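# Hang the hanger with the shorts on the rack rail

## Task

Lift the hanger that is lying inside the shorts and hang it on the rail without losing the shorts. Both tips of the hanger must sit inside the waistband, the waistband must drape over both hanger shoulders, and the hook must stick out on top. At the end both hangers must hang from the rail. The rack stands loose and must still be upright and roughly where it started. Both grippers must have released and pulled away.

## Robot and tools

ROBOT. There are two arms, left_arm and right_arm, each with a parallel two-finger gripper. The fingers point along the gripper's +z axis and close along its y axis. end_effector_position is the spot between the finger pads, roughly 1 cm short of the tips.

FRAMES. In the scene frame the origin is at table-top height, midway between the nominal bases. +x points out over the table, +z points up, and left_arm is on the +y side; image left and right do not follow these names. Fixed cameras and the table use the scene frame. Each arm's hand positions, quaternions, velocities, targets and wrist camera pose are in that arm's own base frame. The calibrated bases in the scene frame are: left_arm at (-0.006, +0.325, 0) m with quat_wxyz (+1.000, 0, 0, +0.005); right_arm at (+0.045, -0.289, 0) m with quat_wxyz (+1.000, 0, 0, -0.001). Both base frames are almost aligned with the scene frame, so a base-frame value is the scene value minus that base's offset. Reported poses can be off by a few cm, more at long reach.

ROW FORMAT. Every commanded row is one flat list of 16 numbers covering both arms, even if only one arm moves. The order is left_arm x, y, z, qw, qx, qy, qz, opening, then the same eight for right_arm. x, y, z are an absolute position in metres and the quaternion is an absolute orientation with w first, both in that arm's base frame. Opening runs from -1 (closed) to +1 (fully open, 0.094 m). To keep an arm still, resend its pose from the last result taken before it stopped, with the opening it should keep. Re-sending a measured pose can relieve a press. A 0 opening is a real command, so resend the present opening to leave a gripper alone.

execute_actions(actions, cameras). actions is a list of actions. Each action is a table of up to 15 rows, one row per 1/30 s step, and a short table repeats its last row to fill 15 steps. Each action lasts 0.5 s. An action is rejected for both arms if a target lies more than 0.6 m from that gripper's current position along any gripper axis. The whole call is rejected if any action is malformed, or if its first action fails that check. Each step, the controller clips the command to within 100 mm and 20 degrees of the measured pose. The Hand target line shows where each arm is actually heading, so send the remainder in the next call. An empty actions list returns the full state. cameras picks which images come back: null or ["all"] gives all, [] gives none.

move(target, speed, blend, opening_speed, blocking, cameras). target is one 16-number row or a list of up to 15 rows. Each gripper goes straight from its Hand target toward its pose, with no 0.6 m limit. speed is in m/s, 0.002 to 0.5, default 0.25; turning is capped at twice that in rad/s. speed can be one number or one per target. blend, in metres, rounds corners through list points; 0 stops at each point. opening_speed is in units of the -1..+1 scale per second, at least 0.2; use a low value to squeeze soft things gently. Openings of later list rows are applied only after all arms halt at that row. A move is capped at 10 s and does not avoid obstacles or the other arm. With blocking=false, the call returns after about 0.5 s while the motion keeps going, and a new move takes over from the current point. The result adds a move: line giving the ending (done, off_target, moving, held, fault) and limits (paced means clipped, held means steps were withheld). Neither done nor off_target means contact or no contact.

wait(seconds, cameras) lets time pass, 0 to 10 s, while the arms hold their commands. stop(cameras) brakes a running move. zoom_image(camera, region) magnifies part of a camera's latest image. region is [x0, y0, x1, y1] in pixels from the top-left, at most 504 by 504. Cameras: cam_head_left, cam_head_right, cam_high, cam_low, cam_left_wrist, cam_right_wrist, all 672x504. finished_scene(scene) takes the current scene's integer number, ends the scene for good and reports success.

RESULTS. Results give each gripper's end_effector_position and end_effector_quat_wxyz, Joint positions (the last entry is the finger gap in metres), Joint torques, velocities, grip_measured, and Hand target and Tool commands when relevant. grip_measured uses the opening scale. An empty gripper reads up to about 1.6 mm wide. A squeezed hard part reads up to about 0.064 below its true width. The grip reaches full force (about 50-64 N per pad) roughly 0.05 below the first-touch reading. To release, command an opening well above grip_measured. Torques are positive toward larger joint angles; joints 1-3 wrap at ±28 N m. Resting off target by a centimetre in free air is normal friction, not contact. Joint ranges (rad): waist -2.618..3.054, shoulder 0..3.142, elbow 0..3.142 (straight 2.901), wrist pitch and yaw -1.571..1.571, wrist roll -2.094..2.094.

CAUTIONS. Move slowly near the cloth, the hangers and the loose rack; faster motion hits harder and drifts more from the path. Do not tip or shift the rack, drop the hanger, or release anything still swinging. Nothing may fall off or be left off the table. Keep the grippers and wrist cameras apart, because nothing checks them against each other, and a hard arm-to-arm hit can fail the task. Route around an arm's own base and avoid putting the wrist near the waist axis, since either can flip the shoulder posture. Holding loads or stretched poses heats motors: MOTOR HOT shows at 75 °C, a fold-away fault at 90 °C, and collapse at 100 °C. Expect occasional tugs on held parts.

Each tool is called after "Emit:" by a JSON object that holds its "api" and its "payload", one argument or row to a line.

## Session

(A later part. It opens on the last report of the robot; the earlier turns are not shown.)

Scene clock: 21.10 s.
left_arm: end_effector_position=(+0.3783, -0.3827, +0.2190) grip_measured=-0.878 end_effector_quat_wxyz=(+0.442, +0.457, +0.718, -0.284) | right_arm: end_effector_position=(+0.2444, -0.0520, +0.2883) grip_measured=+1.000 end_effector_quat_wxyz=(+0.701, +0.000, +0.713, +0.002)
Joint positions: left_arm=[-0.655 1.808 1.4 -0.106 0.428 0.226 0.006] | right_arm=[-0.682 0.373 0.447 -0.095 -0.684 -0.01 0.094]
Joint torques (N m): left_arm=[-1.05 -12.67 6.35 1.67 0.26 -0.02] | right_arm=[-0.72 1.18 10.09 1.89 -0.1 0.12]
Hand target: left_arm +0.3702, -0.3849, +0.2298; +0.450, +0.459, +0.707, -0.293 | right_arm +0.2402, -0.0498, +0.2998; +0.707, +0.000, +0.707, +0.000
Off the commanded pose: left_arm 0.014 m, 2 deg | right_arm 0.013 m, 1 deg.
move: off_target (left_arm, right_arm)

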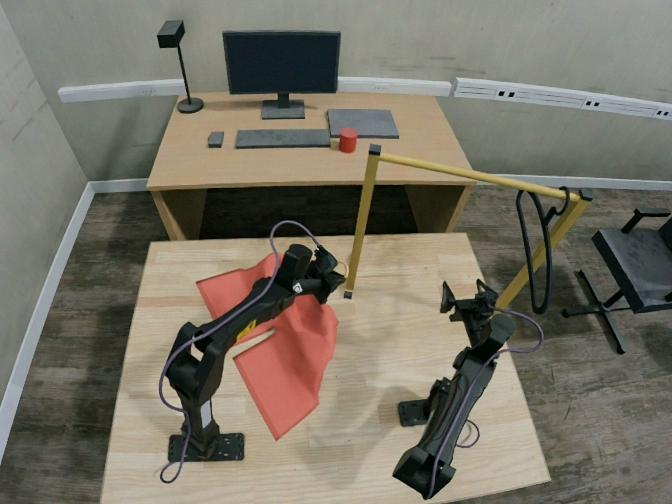

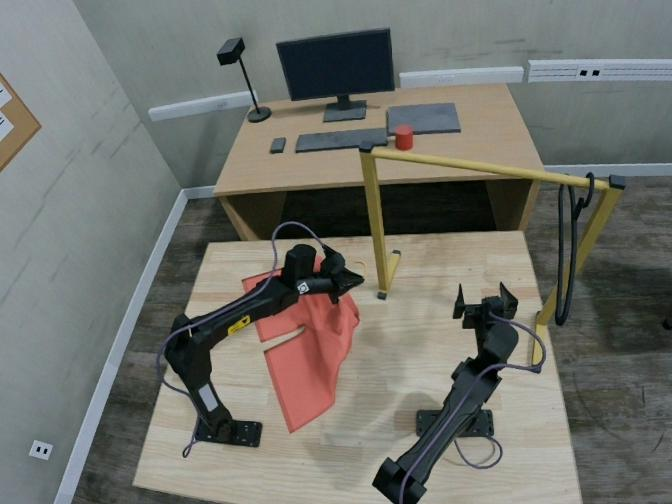

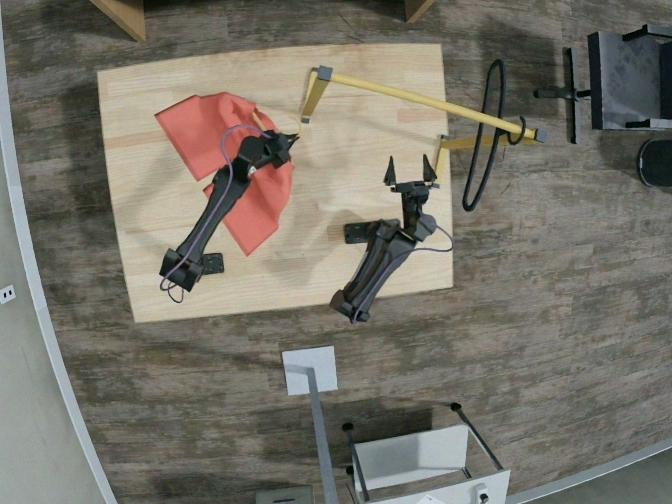

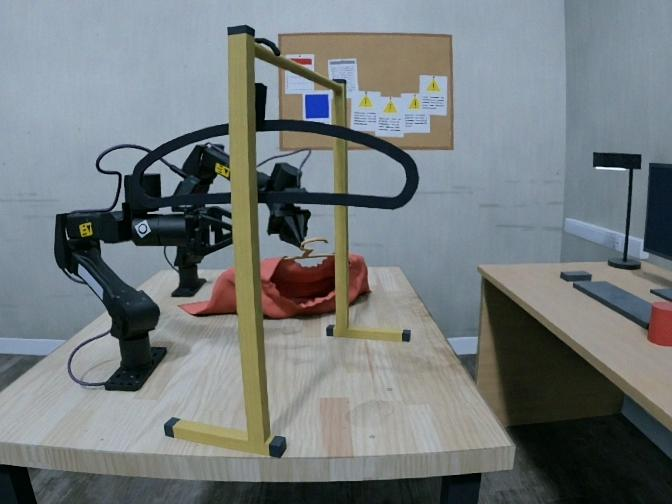

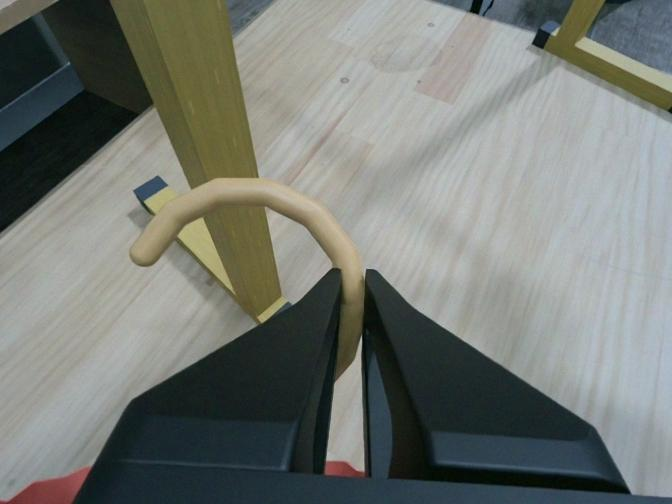

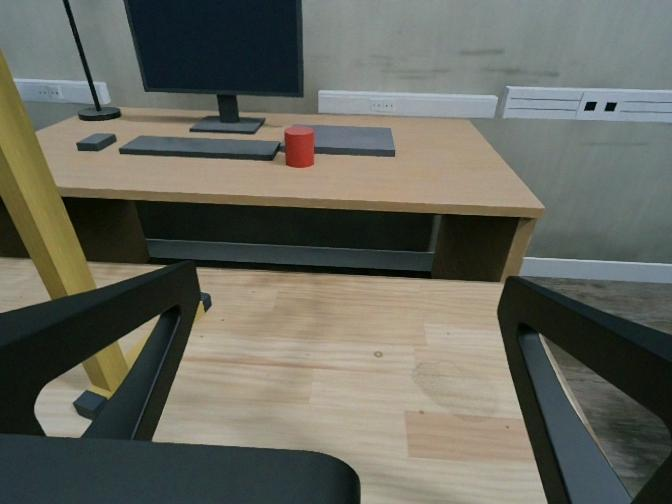

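Emit:
{"api": "move", "payload": {
  "target": [
    [0.345, -0.385, 0.36, 0.5930, 0.3852, 0.5930, -0.3852, -1, 0.24, -0.05, 0.30, 0.7071, 0, 0.7071, 0, 1],
    [0.325, -0.39, 0.50, 0.7370,0.2599,0.4002,-0.4787, -1, 0.24, 0.04, 0.40, 0.6917,-0.147,0.6917,0.147, 1]
  ],
  "speed": 0.12,
  "blend": 0.03
}}

Emit:
{"api": "zoom_image", "payload": {
  "camera": "cam_low",
  "region": [190, 80, 440, 350]
}}

Emit:
{"api": "zoom_image", "payload": {
  "camera": "cam_high",
  "region": [220, 50, 400, 230]
}}

Scene clock: 26.27 s.
left_arm: end_effector_position=(+0.3283, -0.3902, +0.4833) grip_measured=-0.878 end_effector_quat_wxyz=(+0.725, +0.268, +0.422, -0.474) | right_arm: end_effector_position=(+0.2428, +0.0363, +0.3942) grip_measured=+1.000 end_effector_quat_wxyz=(+0.694, -0.146, +0.691, +0.140)
Joint positions: left_arm=[-0.759 1.695 1.361 0.89 0.332 -0.213 0.006] | right_arm=[-0.42 0.583 0.884 -0.299 -0.827 -0.008 0.094]
Joint torques (N m): left_arm=[-0.69 -8.1 9.69 1.62 -0.21 -0.03] | right_arm=[0.68 2.28 9.03 1.74 -0.07 0.1]
Hand target: left_arm +0.3243, -0.3893, +0.4993; +0.737, +0.260, +0.400, -0.479 | right_arm +0.2399, +0.0399, +0.3999; +0.692, -0.147, +0.691, +0.147
Off the commanded pose: left_arm 0.017 m, 3 deg | right_arm 0.007 m, 1 deg.
move: off_target (left_arm)

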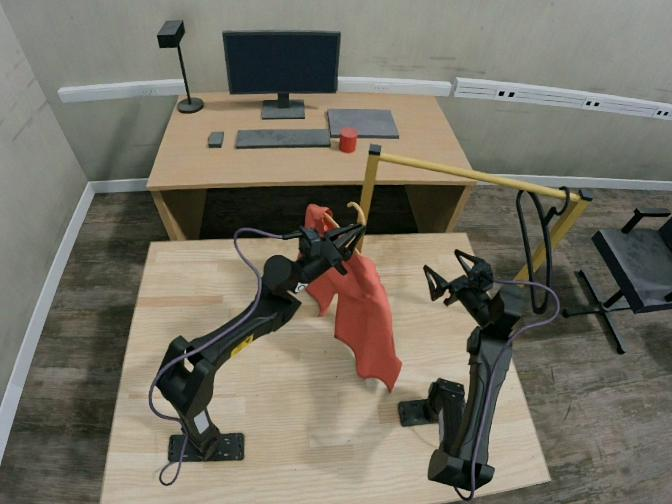

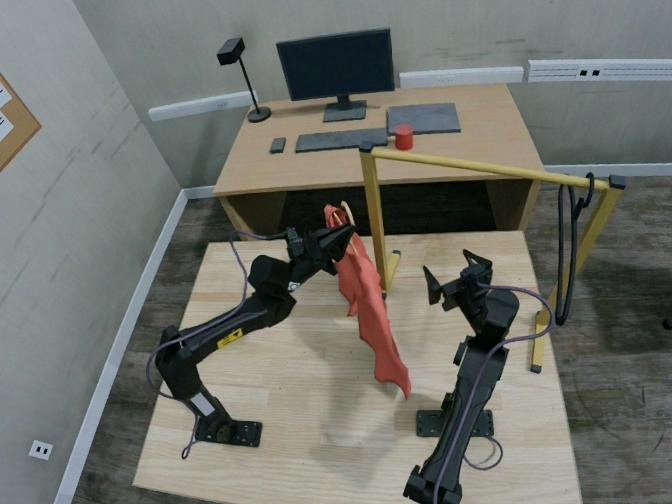

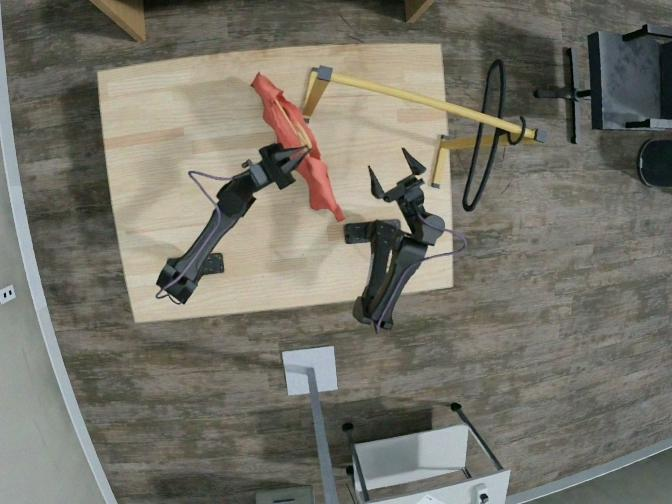

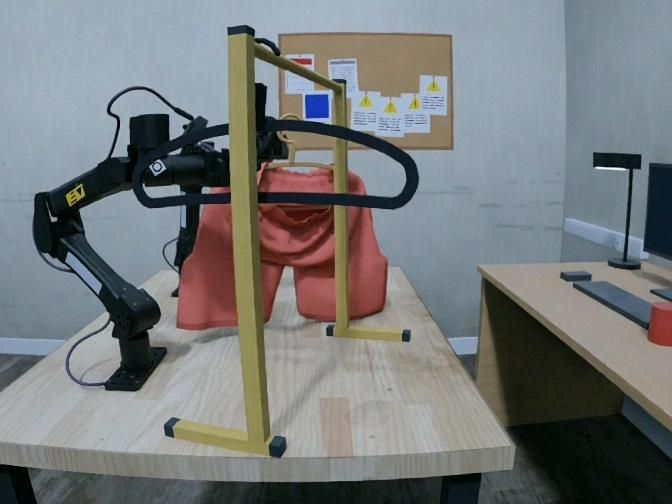

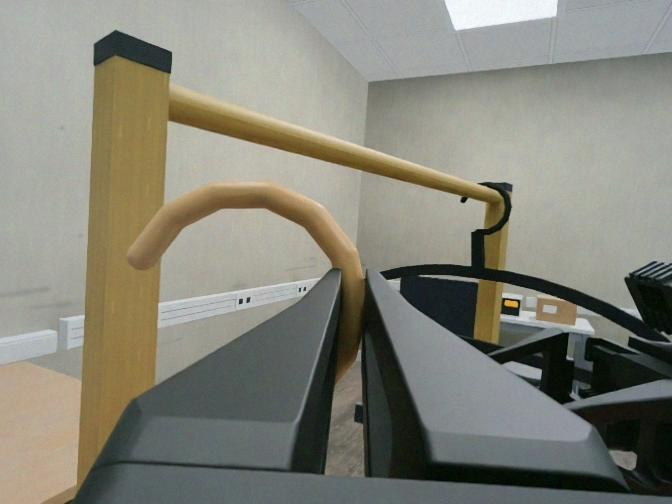

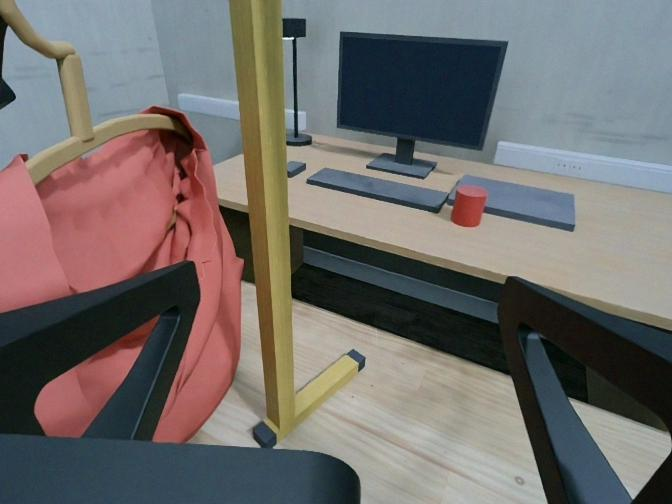

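Scaled by 1.867 from the camera's 672x504 image, which has a finer 960x720 frame.

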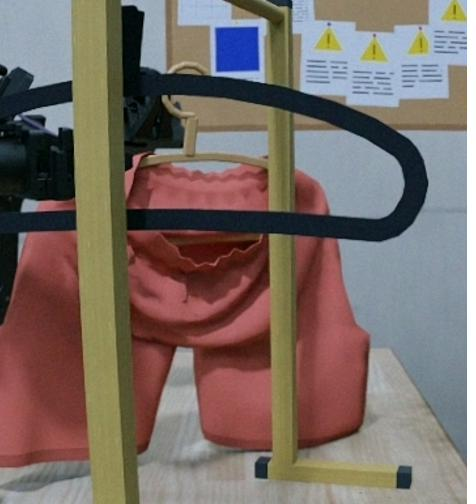

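Scaled by 2.800 from the camera's 672x504 image, which has a finer 960x720 frame.

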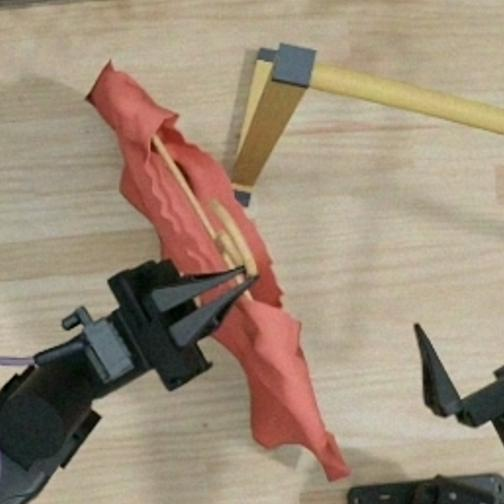

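Emit:
{"api": "move", "payload": {
  "target": [
    [0.325, -0.39, 0.50, 0.7370,0.2599,0.4002,-0.4787, -1, 0.225, 0.10, 0.48, 0.6917,-0.147,0.6917,0.147, 0.3],
    [0.325, -0.39, 0.50, 0.7370,0.2599,0.4002,-0.4787, -1, 0.230, 0.190, 0.47, 0.6917,-0.147,0.6917,0.147, 0.3]
  ],
  "speed": 0.15,
  "blend": 0.02
}}

Emit:
{"api": "zoom_image", "payload": {
  "camera": "cam_low",
  "region": [190, 80, 390, 250]
}}

Emit:
{"api": "zoom_image", "payload": {
  "camera": "cam_high",
  "region": [220, 50, 400, 230]
}}

Scene clock: 29.20 s.
left_arm: end_effector_position=(+0.3283, -0.3900, +0.4836) grip_measured=-0.878 end_effector_quat_wxyz=(+0.725, +0.267, +0.422, -0.474) | right_arm: end_effector_position=(+0.2319, +0.1907, +0.4684) grip_measured=+0.302 end_effector_quat_wxyz=(+0.691, -0.149, +0.692, +0.144)
Joint positions: left_arm=[-0.759 1.695 1.361 0.892 0.331 -0.214 0.006] | right_arm=[1.036 0.911 1.269 -0.362 0.618 -0.004 0.061]
Joint torques (N m): left_arm=[-0.83 -8.05 9.78 1.59 -0.22 -0.01] | right_arm=[0.64 -0.64 7.06 2.15 0.1 0.07]
Hand target: left_arm +0.3244, -0.3893, +0.4994; +0.737, +0.260, +0.401, -0.479 | right_arm +0.2300, +0.1900, +0.4701; +0.692, -0.147, +0.692, +0.147
Off the commanded pose: left_arm 0.017 m, 3 deg | right_arm 0.003 m, 0 deg.
move: off_target (left_arm)

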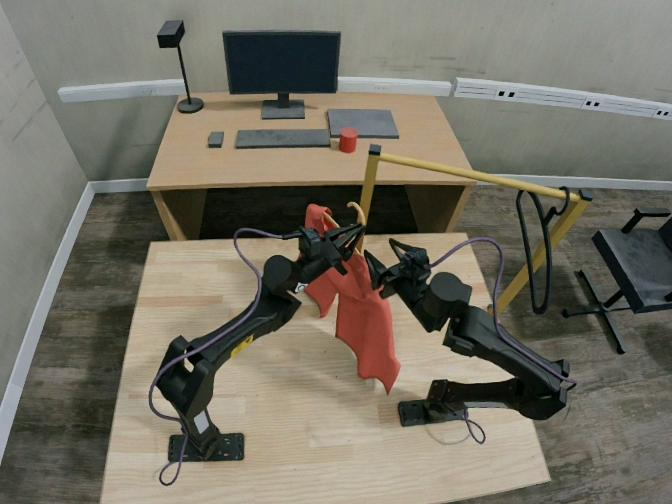

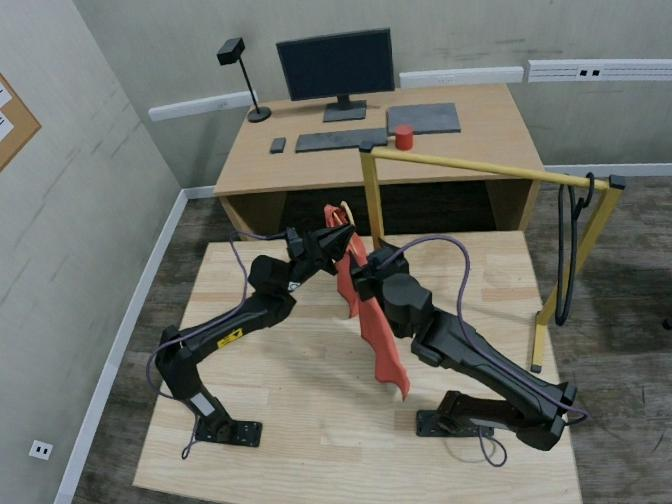

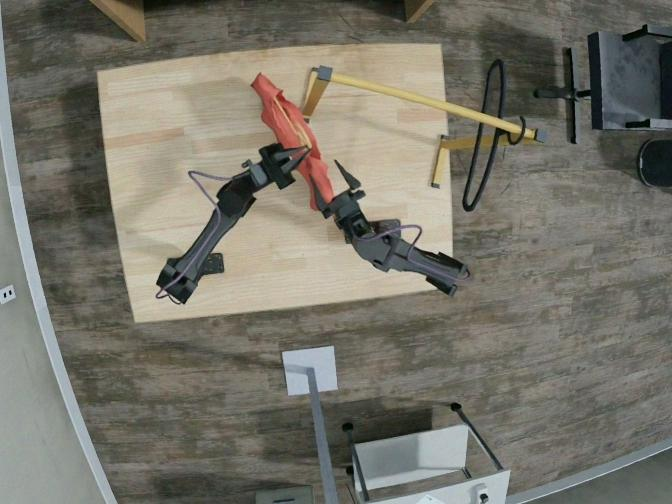

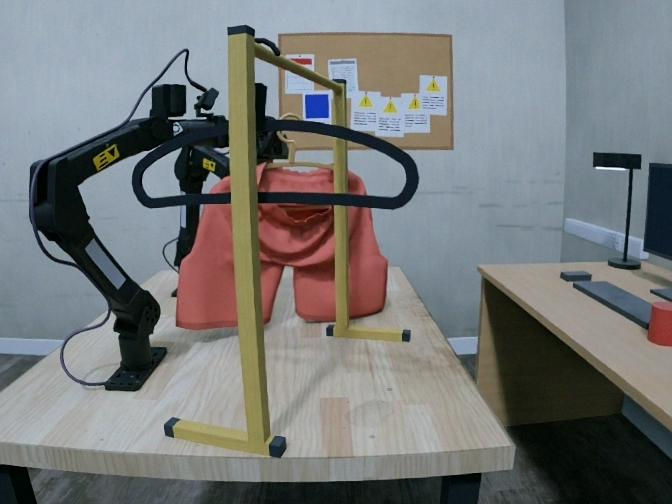

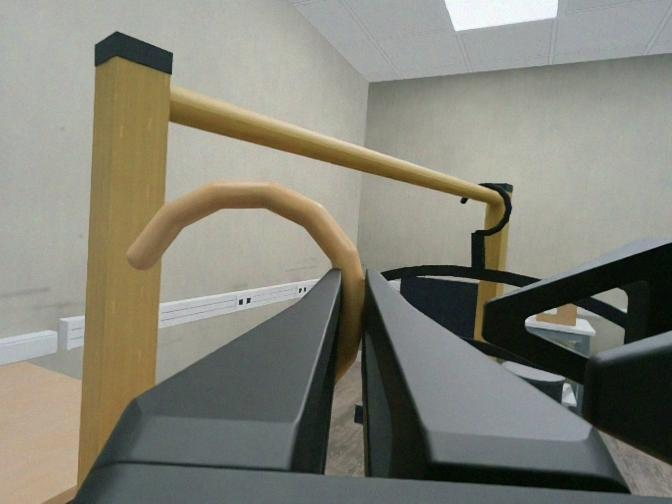

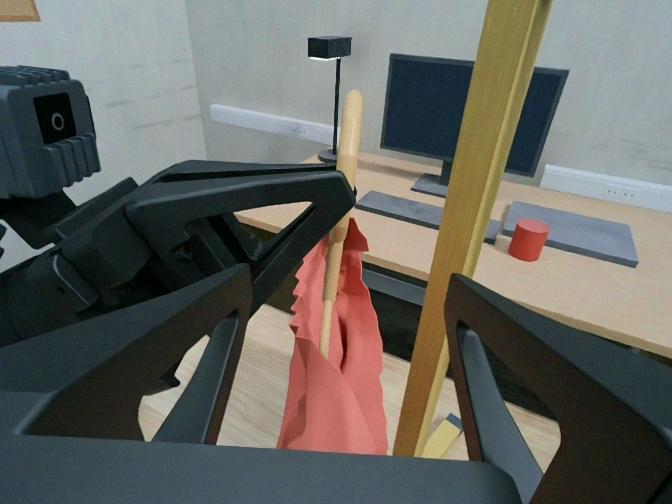

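Scaled by 2.520 from the camera's 672x504 image, which has a finer 960x720 frame.

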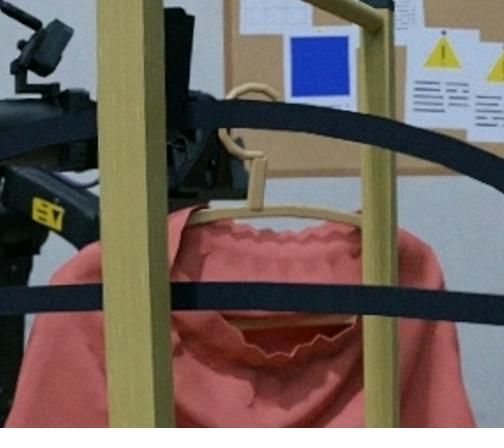

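Scaled by 2.800 from the camera's 672x504 image, which has a finer 960x720 frame.

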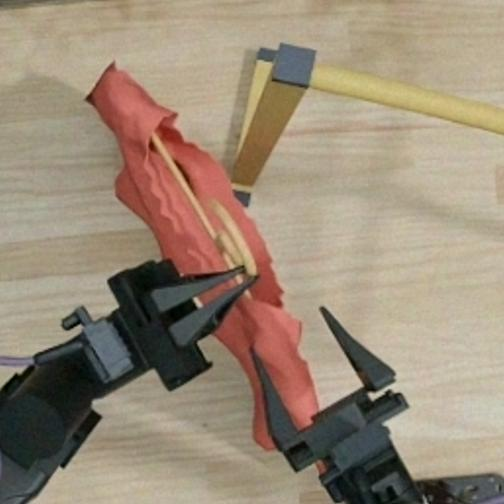

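Emit:
{"api": "move", "payload": {
  "target": [
    [0.325, -0.39, 0.50, 0.7370,0.2599,0.4002,-0.4787, -1, 0.238, 0.206, 0.435, 0.6917,-0.147,0.6917,0.147, 0.0],
    [0.325, -0.39, 0.50, 0.7370,0.2599,0.4002,-0.4787, -1, 0.272, 0.221, 0.44, 0.6917,-0.147,0.6917,0.147, -0.3]
  ],
  "speed": 0.08,
  "cameras": ["cam_right_wrist","cam_low","cam_left_wrist"]
}}

Emit:
{"api": "zoom_image", "payload": {
  "camera": "cam_low",
  "region": [190, 80, 390, 250]
}}

Scene clock: 31.60 s.
left_arm: end_effector_position=(+0.3361, -0.3860, +0.4829) grip_measured=-0.879 end_effector_quat_wxyz=(+0.732, +0.255, +0.427, -0.466) | right_arm: end_effector_position=(+0.2715, +0.2203, +0.4312) grip_measured=-0.298 end_effector_quat_wxyz=(+0.689, -0.149, +0.696, +0.139)
Joint positions: left_arm=[-0.752 1.7 1.361 0.897 0.303 -0.213 0.006] | right_arm=[0.939 1.008 1.144 -0.151 0.528 -0.004 0.033]
Joint torques (N m): left_arm=[-1.57 -8.38 9.73 1.51 0.02 -0.01] | right_arm=[-0.51 -1.24 9.5 2.21 -0.17 0.01]
Hand target: left_arm +0.3246, -0.3891, +0.4993; +0.737, +0.260, +0.401, -0.478 | right_arm +0.2718, +0.2210, +0.4398; +0.692, -0.147, +0.692, +0.147
Off the commanded pose: left_arm 0.021 m, 3 deg | right_arm 0.009 m, 1 deg.
move: off_target (left_arm)
Images, in order: cam_low, cam_left_wrist, cam_right_wrist.

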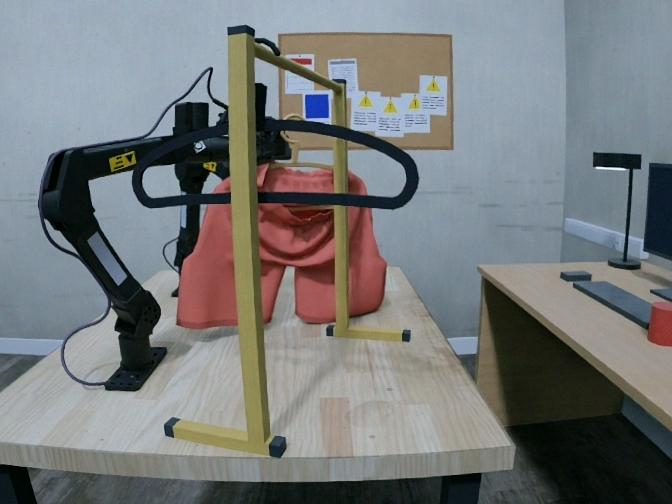

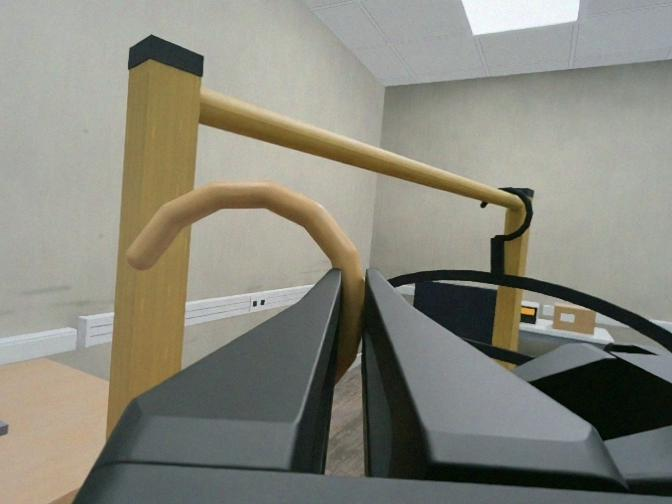

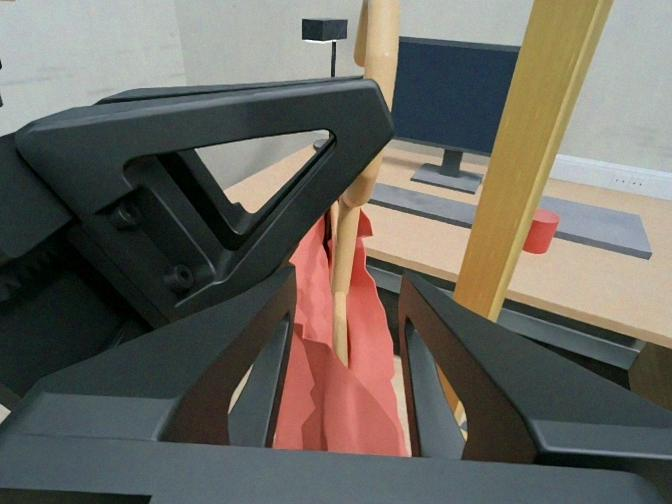

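Scaled by 2.520 from the camera's 672x504 image, which has a finer 960x720 frame.

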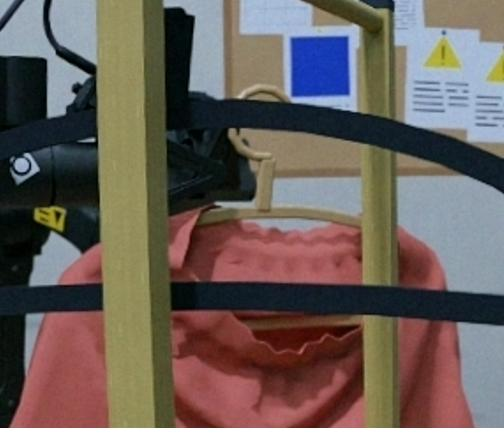

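Emit:
{"api": "move", "payload": {
  "target": [
    [0.325, -0.39, 0.50, 0.7370,0.2599,0.4002,-0.4787, -1, 0.258, 0.215, 0.428, 0.6917,-0.147,0.6917,0.147, -0.45],
    [0.325, -0.39, 0.50, 0.7370,0.2599,0.4002,-0.4787, -1, 0.288, 0.2285, 0.428, 0.6917,-0.147,0.6917,0.147, -0.45]
  ],
  "speed": 0.06,
  "cameras": ["cam_right_wrist","cam_low","cam_left_wrist"]
}}

Emit:
{"api": "zoom_image", "payload": {
  "camera": "cam_low",
  "region": [190, 80, 390, 250]
}}

Scene clock: 33.30 s.
left_arm: end_effector_position=(+0.3321, -0.3888, +0.4831) grip_measured=-0.879 end_effector_quat_wxyz=(+0.729, +0.260, +0.424, -0.470) | right_arm: end_effector_position=(+0.2867, +0.2246, +0.4240) grip_measured=-0.448 end_effector_quat_wxyz=(+0.691, -0.144, +0.694, +0.138)
Joint positions: left_arm=[-0.758 1.7 1.361 0.899 0.312 -0.214 0.006] | right_arm=[0.896 1.045 1.122 -0.084 0.494 -0.004 0.026]
Joint torques (N m): left_arm=[-0.75 -8.34 9.76 1.48 -0.04 -0.01] | right_arm=[-0.79 -1.35 8.76 2.26 -0.21 0.06]
Hand target: left_arm +0.3245, -0.3893, +0.4994; +0.737, +0.260, +0.400, -0.479 | right_arm +0.2878, +0.2284, +0.4281; +0.692, -0.147, +0.692, +0.147
Off the commanded pose: left_arm 0.018 m, 3 deg | right_arm 0.006 m, 1 deg.
move: off_target (left_arm)
Images, in order: cam_low, cam_left_wrist, cam_right_wrist.

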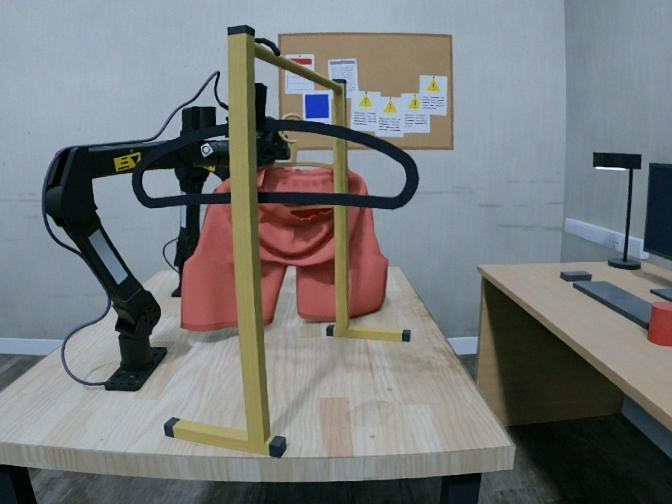

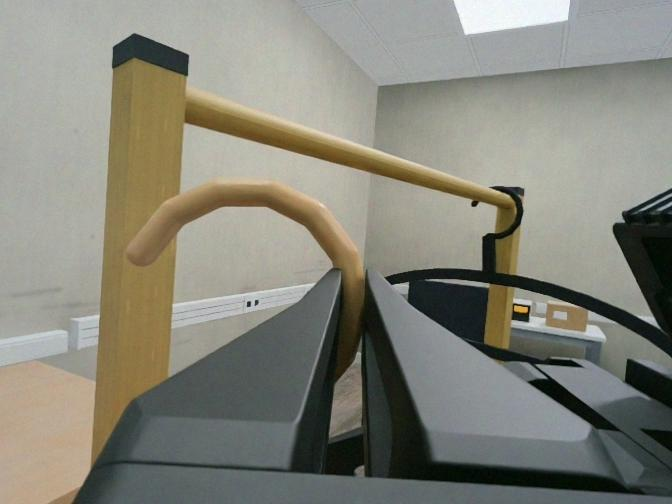

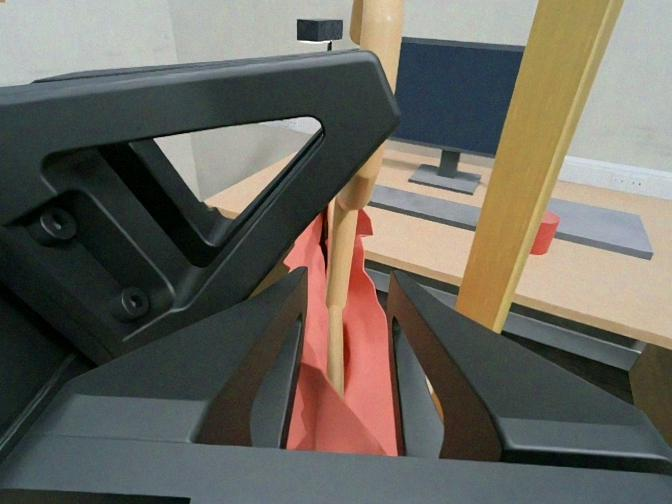

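Scaled by 2.520 from the camera's 672x504 image, which has a finer 960x720 frame.

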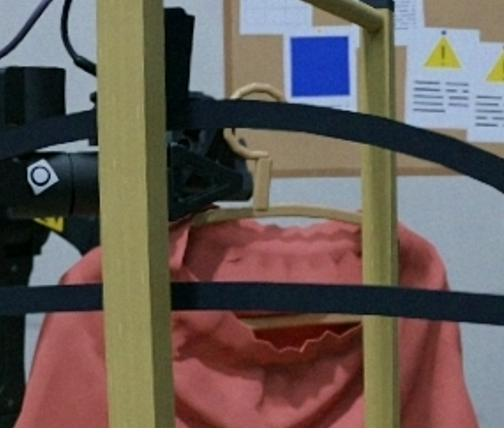

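Emit:
{"api": "move", "payload": {
  "target": [
    [0.325, -0.39, 0.50, 0.7370,0.2599,0.4002,-0.4787, -1, 0.316, 0.243, 0.429, 0.6917,-0.147,0.6917,0.147, -0.45]
  ],
  "speed": 0.05,
  "cameras": ["cam_right_wrist","cam_low","cam_left_wrist"]
}}

Emit:
{"api": "zoom_image", "payload": {
  "camera": "cam_low",
  "region": [190, 80, 390, 250]
}}

Scene clock: 41.33 s.
left_arm: end_effector_position=(+0.3472, -0.3774, +0.4847) grip_measured=-0.879 end_effector_quat_wxyz=(+0.745, +0.235, +0.433, -0.449) | right_arm: end_effector_position=(+0.3124, +0.2332, +0.4268) grip_measured=-0.448 end_effector_quat_wxyz=(+0.695, -0.137, +0.693, +0.135)
Joint positions: left_arm=[-0.742 1.7 1.361 0.899 0.254 -0.202 0.006] | right_arm=[0.84 1.135 1.17 -0.033 0.452 -0.004 0.026]
Joint torques (N m): left_arm=[-2.26 -8.62 9.51 1.53 0.59 -0.19] | right_arm=[-0.31 -1.18 9.81 2.26 -0.43 0.05]
Hand target: left_arm +0.3246, -0.3884, +0.4991; +0.737, +0.260, +0.401, -0.478 | right_arm +0.3156, +0.2427, +0.4288; +0.692, -0.147, +0.692, +0.147
Off the commanded pose: left_arm 0.030 m, 6 deg | right_arm 0.011 m, 2 deg.
move: off_target (left_arm, right_arm)
Images, in order: cam_low, cam_left_wrist, cam_right_wrist.

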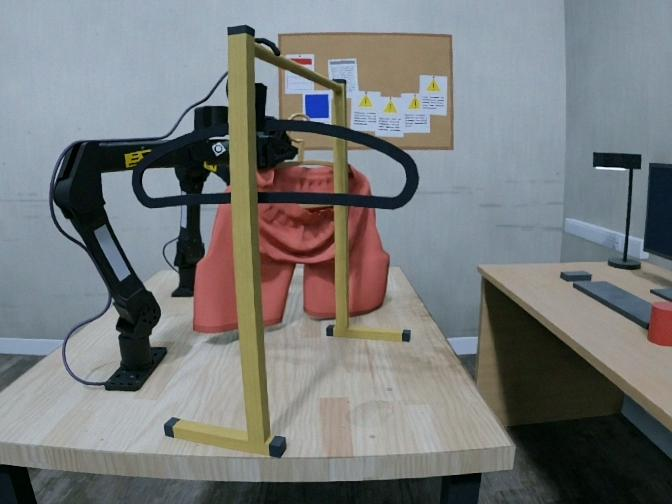

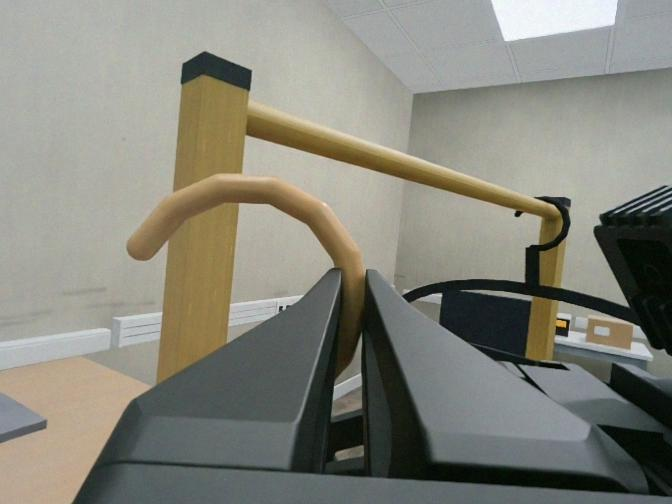

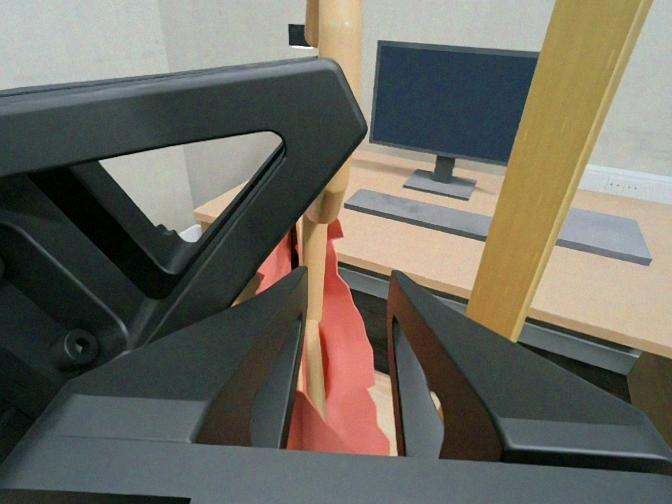

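Scaled by 2.520 from the camera's 672x504 image, which has a finer 960x720 frame.

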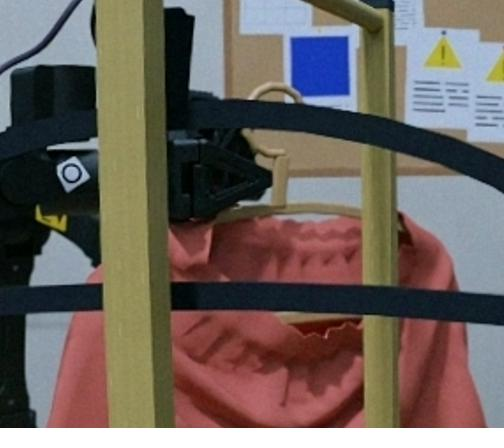

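Emit:
{"api": "move", "payload": {
  "target": [
    [0.325, -0.39, 0.50, 0.7370,0.2599,0.4002,-0.4787, -1, 0.225, 0.20, 0.435, 0.6917,-0.147,0.6917,0.147, -0.3],
    [0.325, -0.39, 0.50, 0.7370,0.2599,0.4002,-0.4787, -1, 0.232, 0.197, 0.525, 0.6917,-0.147,0.6917,0.147, -0.3]
  ],
  "speed": 0.1,
  "blend": 0.01,
  "cameras": ["cam_right_wrist","cam_low","cam_left_wrist"]
}}

Emit:
{"api": "zoom_image", "payload": {
  "camera": "cam_low",
  "region": [190, 80, 390, 250]
}}

Scene clock: 46.23 s.
left_arm: end_effector_position=(+0.3287, -0.3875, +0.4899) grip_measured=-0.879 end_effector_quat_wxyz=(+0.734, +0.260, +0.412, -0.473) | right_arm: end_effector_position=(+0.2320, +0.2002, +0.5211) grip_measured=-0.302 end_effector_quat_wxyz=(+0.693, -0.148, +0.690, +0.148)
Joint positions: left_arm=[-0.76 1.7 1.369 0.916 0.317 -0.214 0.006] | right_arm=[1.066 1.056 1.566 -0.506 0.645 -0.003 0.033]
Joint torques (N m): left_arm=[-0.81 -8.32 9.31 1.3 -0.06 -0.03] | right_arm=[-0.69 -0.62 8.31 1.85 -0.07 -0.02]
Hand target: left_arm +0.3247, -0.3896, +0.4998; +0.737, +0.260, +0.400, -0.479 | right_arm +0.2319, +0.1970, +0.5249; +0.692, -0.147, +0.691, +0.147
Off the commanded pose: left_arm 0.011 m, 2 deg | right_arm 0.005 m, 0 deg.
move: off_target (left_arm)
Images, in order: cam_low, cam_left_wrist, cam_right_wrist.

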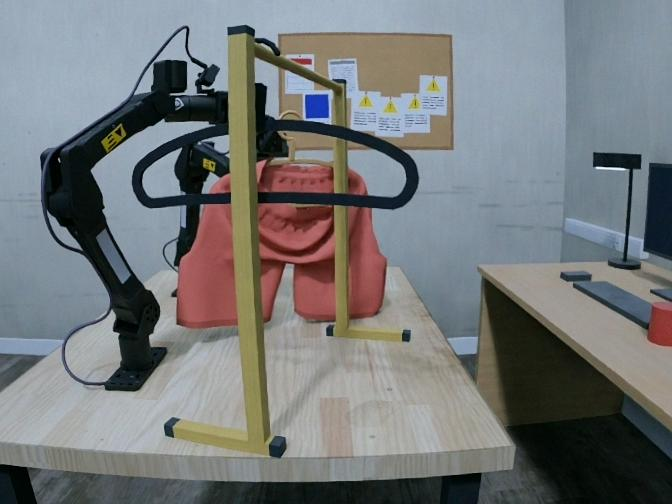

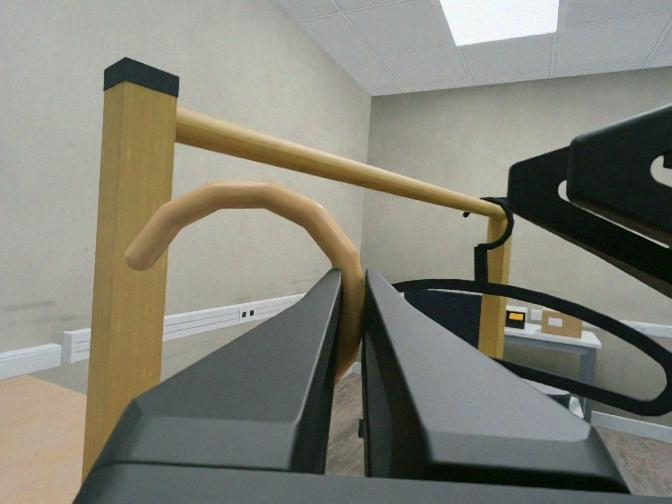

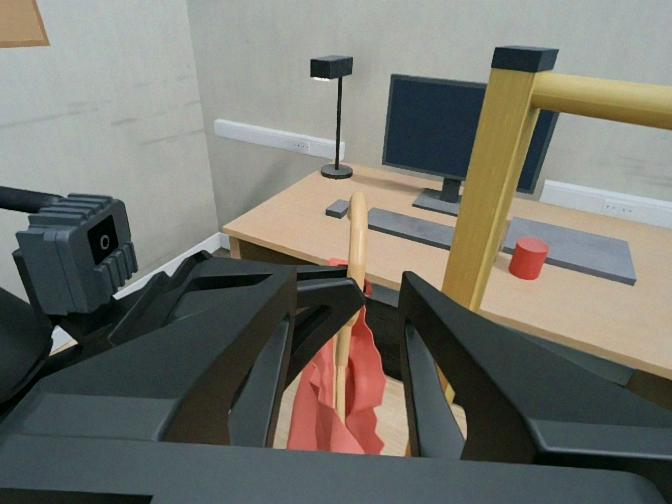

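Scaled by 2.520 from the camera's 672x504 image, which has a finer 960x720 frame.

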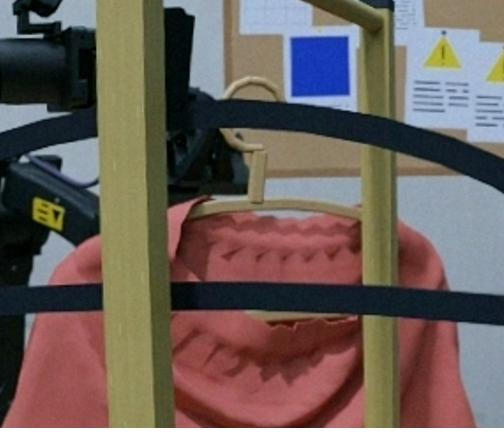

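Emit:
{"api": "move", "payload": {
  "target": [
    [0.325, -0.39, 0.50, 0.7370,0.2599,0.4002,-0.4787, -1, 0.280, 0.2145, 0.532, 0.6917,-0.147,0.6917,0.147, -0.3]
  ],
  "speed": 0.08,
  "cameras": ["cam_right_wrist","cam_low","cam_left_wrist"]
}}

Emit:
{"api": "zoom_image", "payload": {
  "camera": "cam_low",
  "region": [190, 80, 390, 250]
}}

Scene clock: 48.60 s.
left_arm: end_effector_position=(+0.3287, -0.3875, +0.4899) grip_measured=-0.879 end_effector_quat_wxyz=(+0.734, +0.260, +0.412, -0.473) | right_arm: end_effector_position=(+0.2802, +0.2173, +0.5218) grip_measured=-0.302 end_effector_quat_wxyz=(+0.686, -0.153, +0.697, +0.142)
Joint positions: left_arm=[-0.76 1.7 1.369 0.916 0.317 -0.214 0.006] | right_arm=[0.884 1.195 1.654 -0.48 0.464 -0.003 0.033]
Joint torques (N m): left_arm=[-0.72 -8.16 9.42 1.27 -0.07 0.01] | right_arm=[-0.76 -2.13 8.91 2.16 -0.05 -0.01]
Hand target: left_arm +0.3247, -0.3896, +0.4998; +0.737, +0.260, +0.400, -0.479 | right_arm +0.2799, +0.2144, +0.5318; +0.692, -0.147, +0.692, +0.147
Off the commanded pose: left_arm 0.011 m, 2 deg | right_arm 0.011 m, 1 deg.
move: off_target (left_arm, right_arm)
Images, in order: cam_low, cam_left_wrist, cam_right_wrist.

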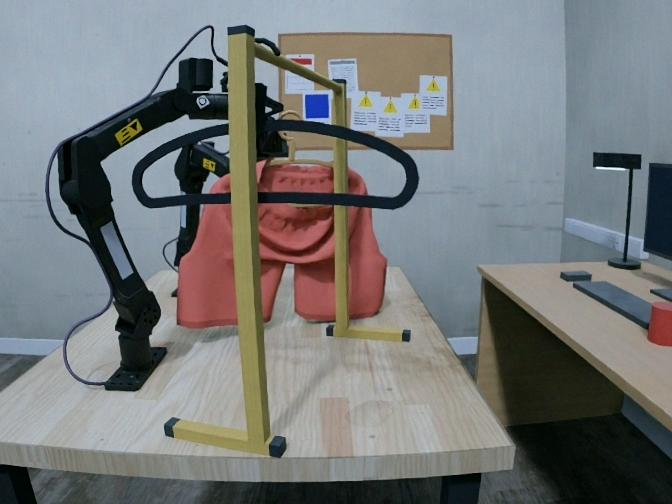

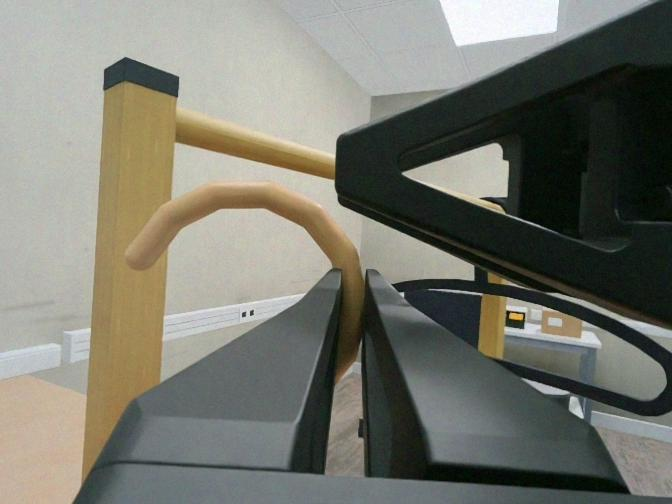

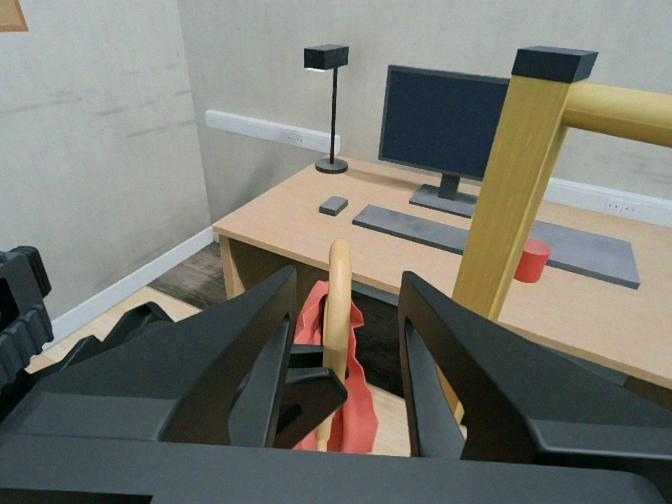

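Scaled by 2.520 from the camera's 672x504 image, which has a finer 960x720 frame.

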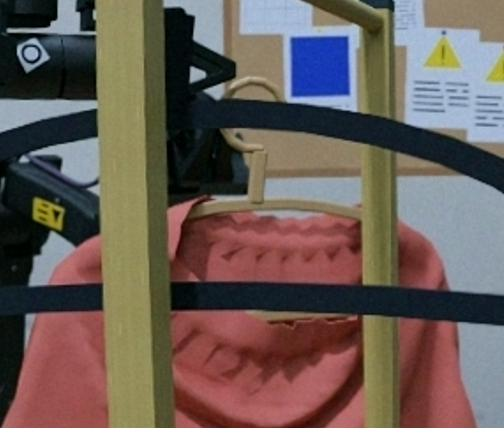

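Emit:
{"api": "move", "payload": {
  "target": [
    [0.325, -0.39, 0.50, 0.7370,0.2599,0.4002,-0.4787, -1, 0.300, 0.2275, 0.522, 0.6917,-0.147,0.6917,0.147, -0.35]
  ],
  "speed": 0.06,
  "cameras": ["cam_right_wrist","cam_low","cam_left_wrist"]
}}

Emit:
{"api": "zoom_image", "payload": {
  "camera": "cam_low",
  "region": [190, 80, 390, 250]
}}

Scene clock: 50.17 s.
left_arm: end_effector_position=(+0.3287, -0.3875, +0.4899) grip_measured=-0.879 end_effector_quat_wxyz=(+0.734, +0.260, +0.412, -0.473) | right_arm: end_effector_position=(+0.2973, +0.2272, +0.5227) grip_measured=-0.348 end_effector_quat_wxyz=(+0.693, -0.148, +0.690, +0.147)
Joint positions: left_arm=[-0.76 1.7 1.369 0.916 0.317 -0.214 0.006] | right_arm=[0.849 1.24 1.654 -0.41 0.429 -0.003 0.031]
Joint torques (N m): left_arm=[-0.79 -8.27 9.39 1.28 -0.08 -0.02] | right_arm=[-0.59 -2.59 6.99 2.26 -0.12 0.03]
Hand target: left_arm +0.3247, -0.3896, +0.4998; +0.737, +0.260, +0.400, -0.479 | right_arm +0.3001, +0.2275, +0.5219; +0.692, -0.147, +0.692, +0.147
Off the commanded pose: left_arm 0.011 m, 2 deg | right_arm 0.003 m, 0 deg.
move: off_target (left_arm)
Images, in order: cam_low, cam_left_wrist, cam_right_wrist.

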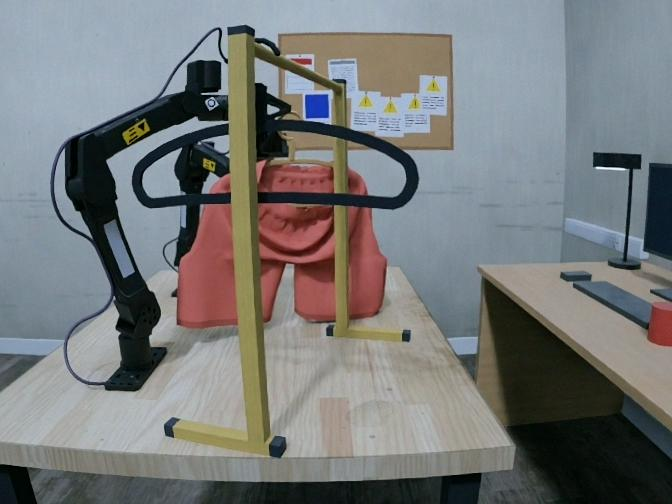

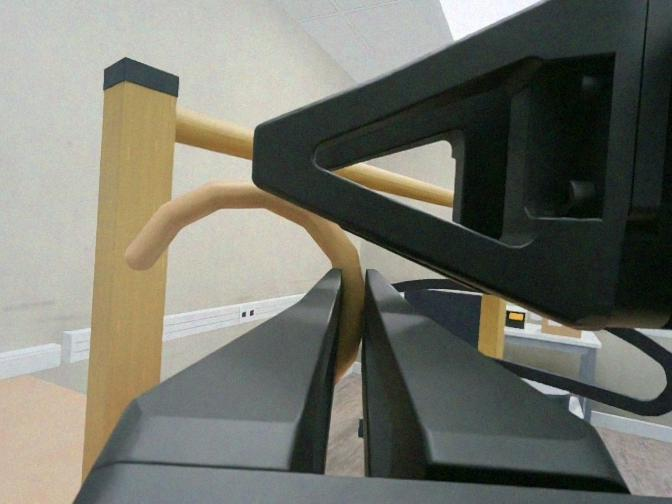

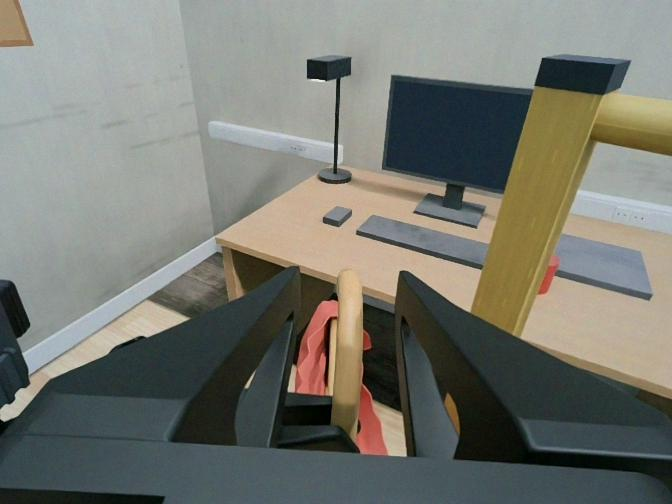

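Scaled by 2.520 from the camera's 672x504 image, which has a finer 960x720 frame.

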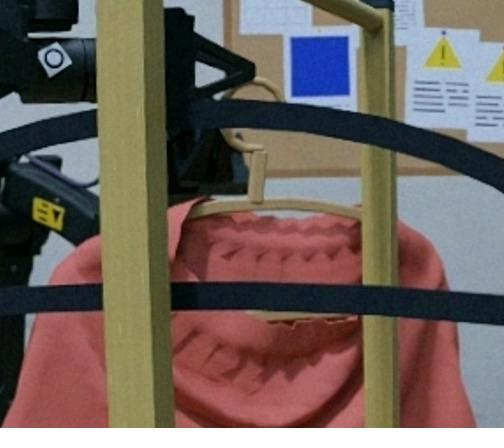

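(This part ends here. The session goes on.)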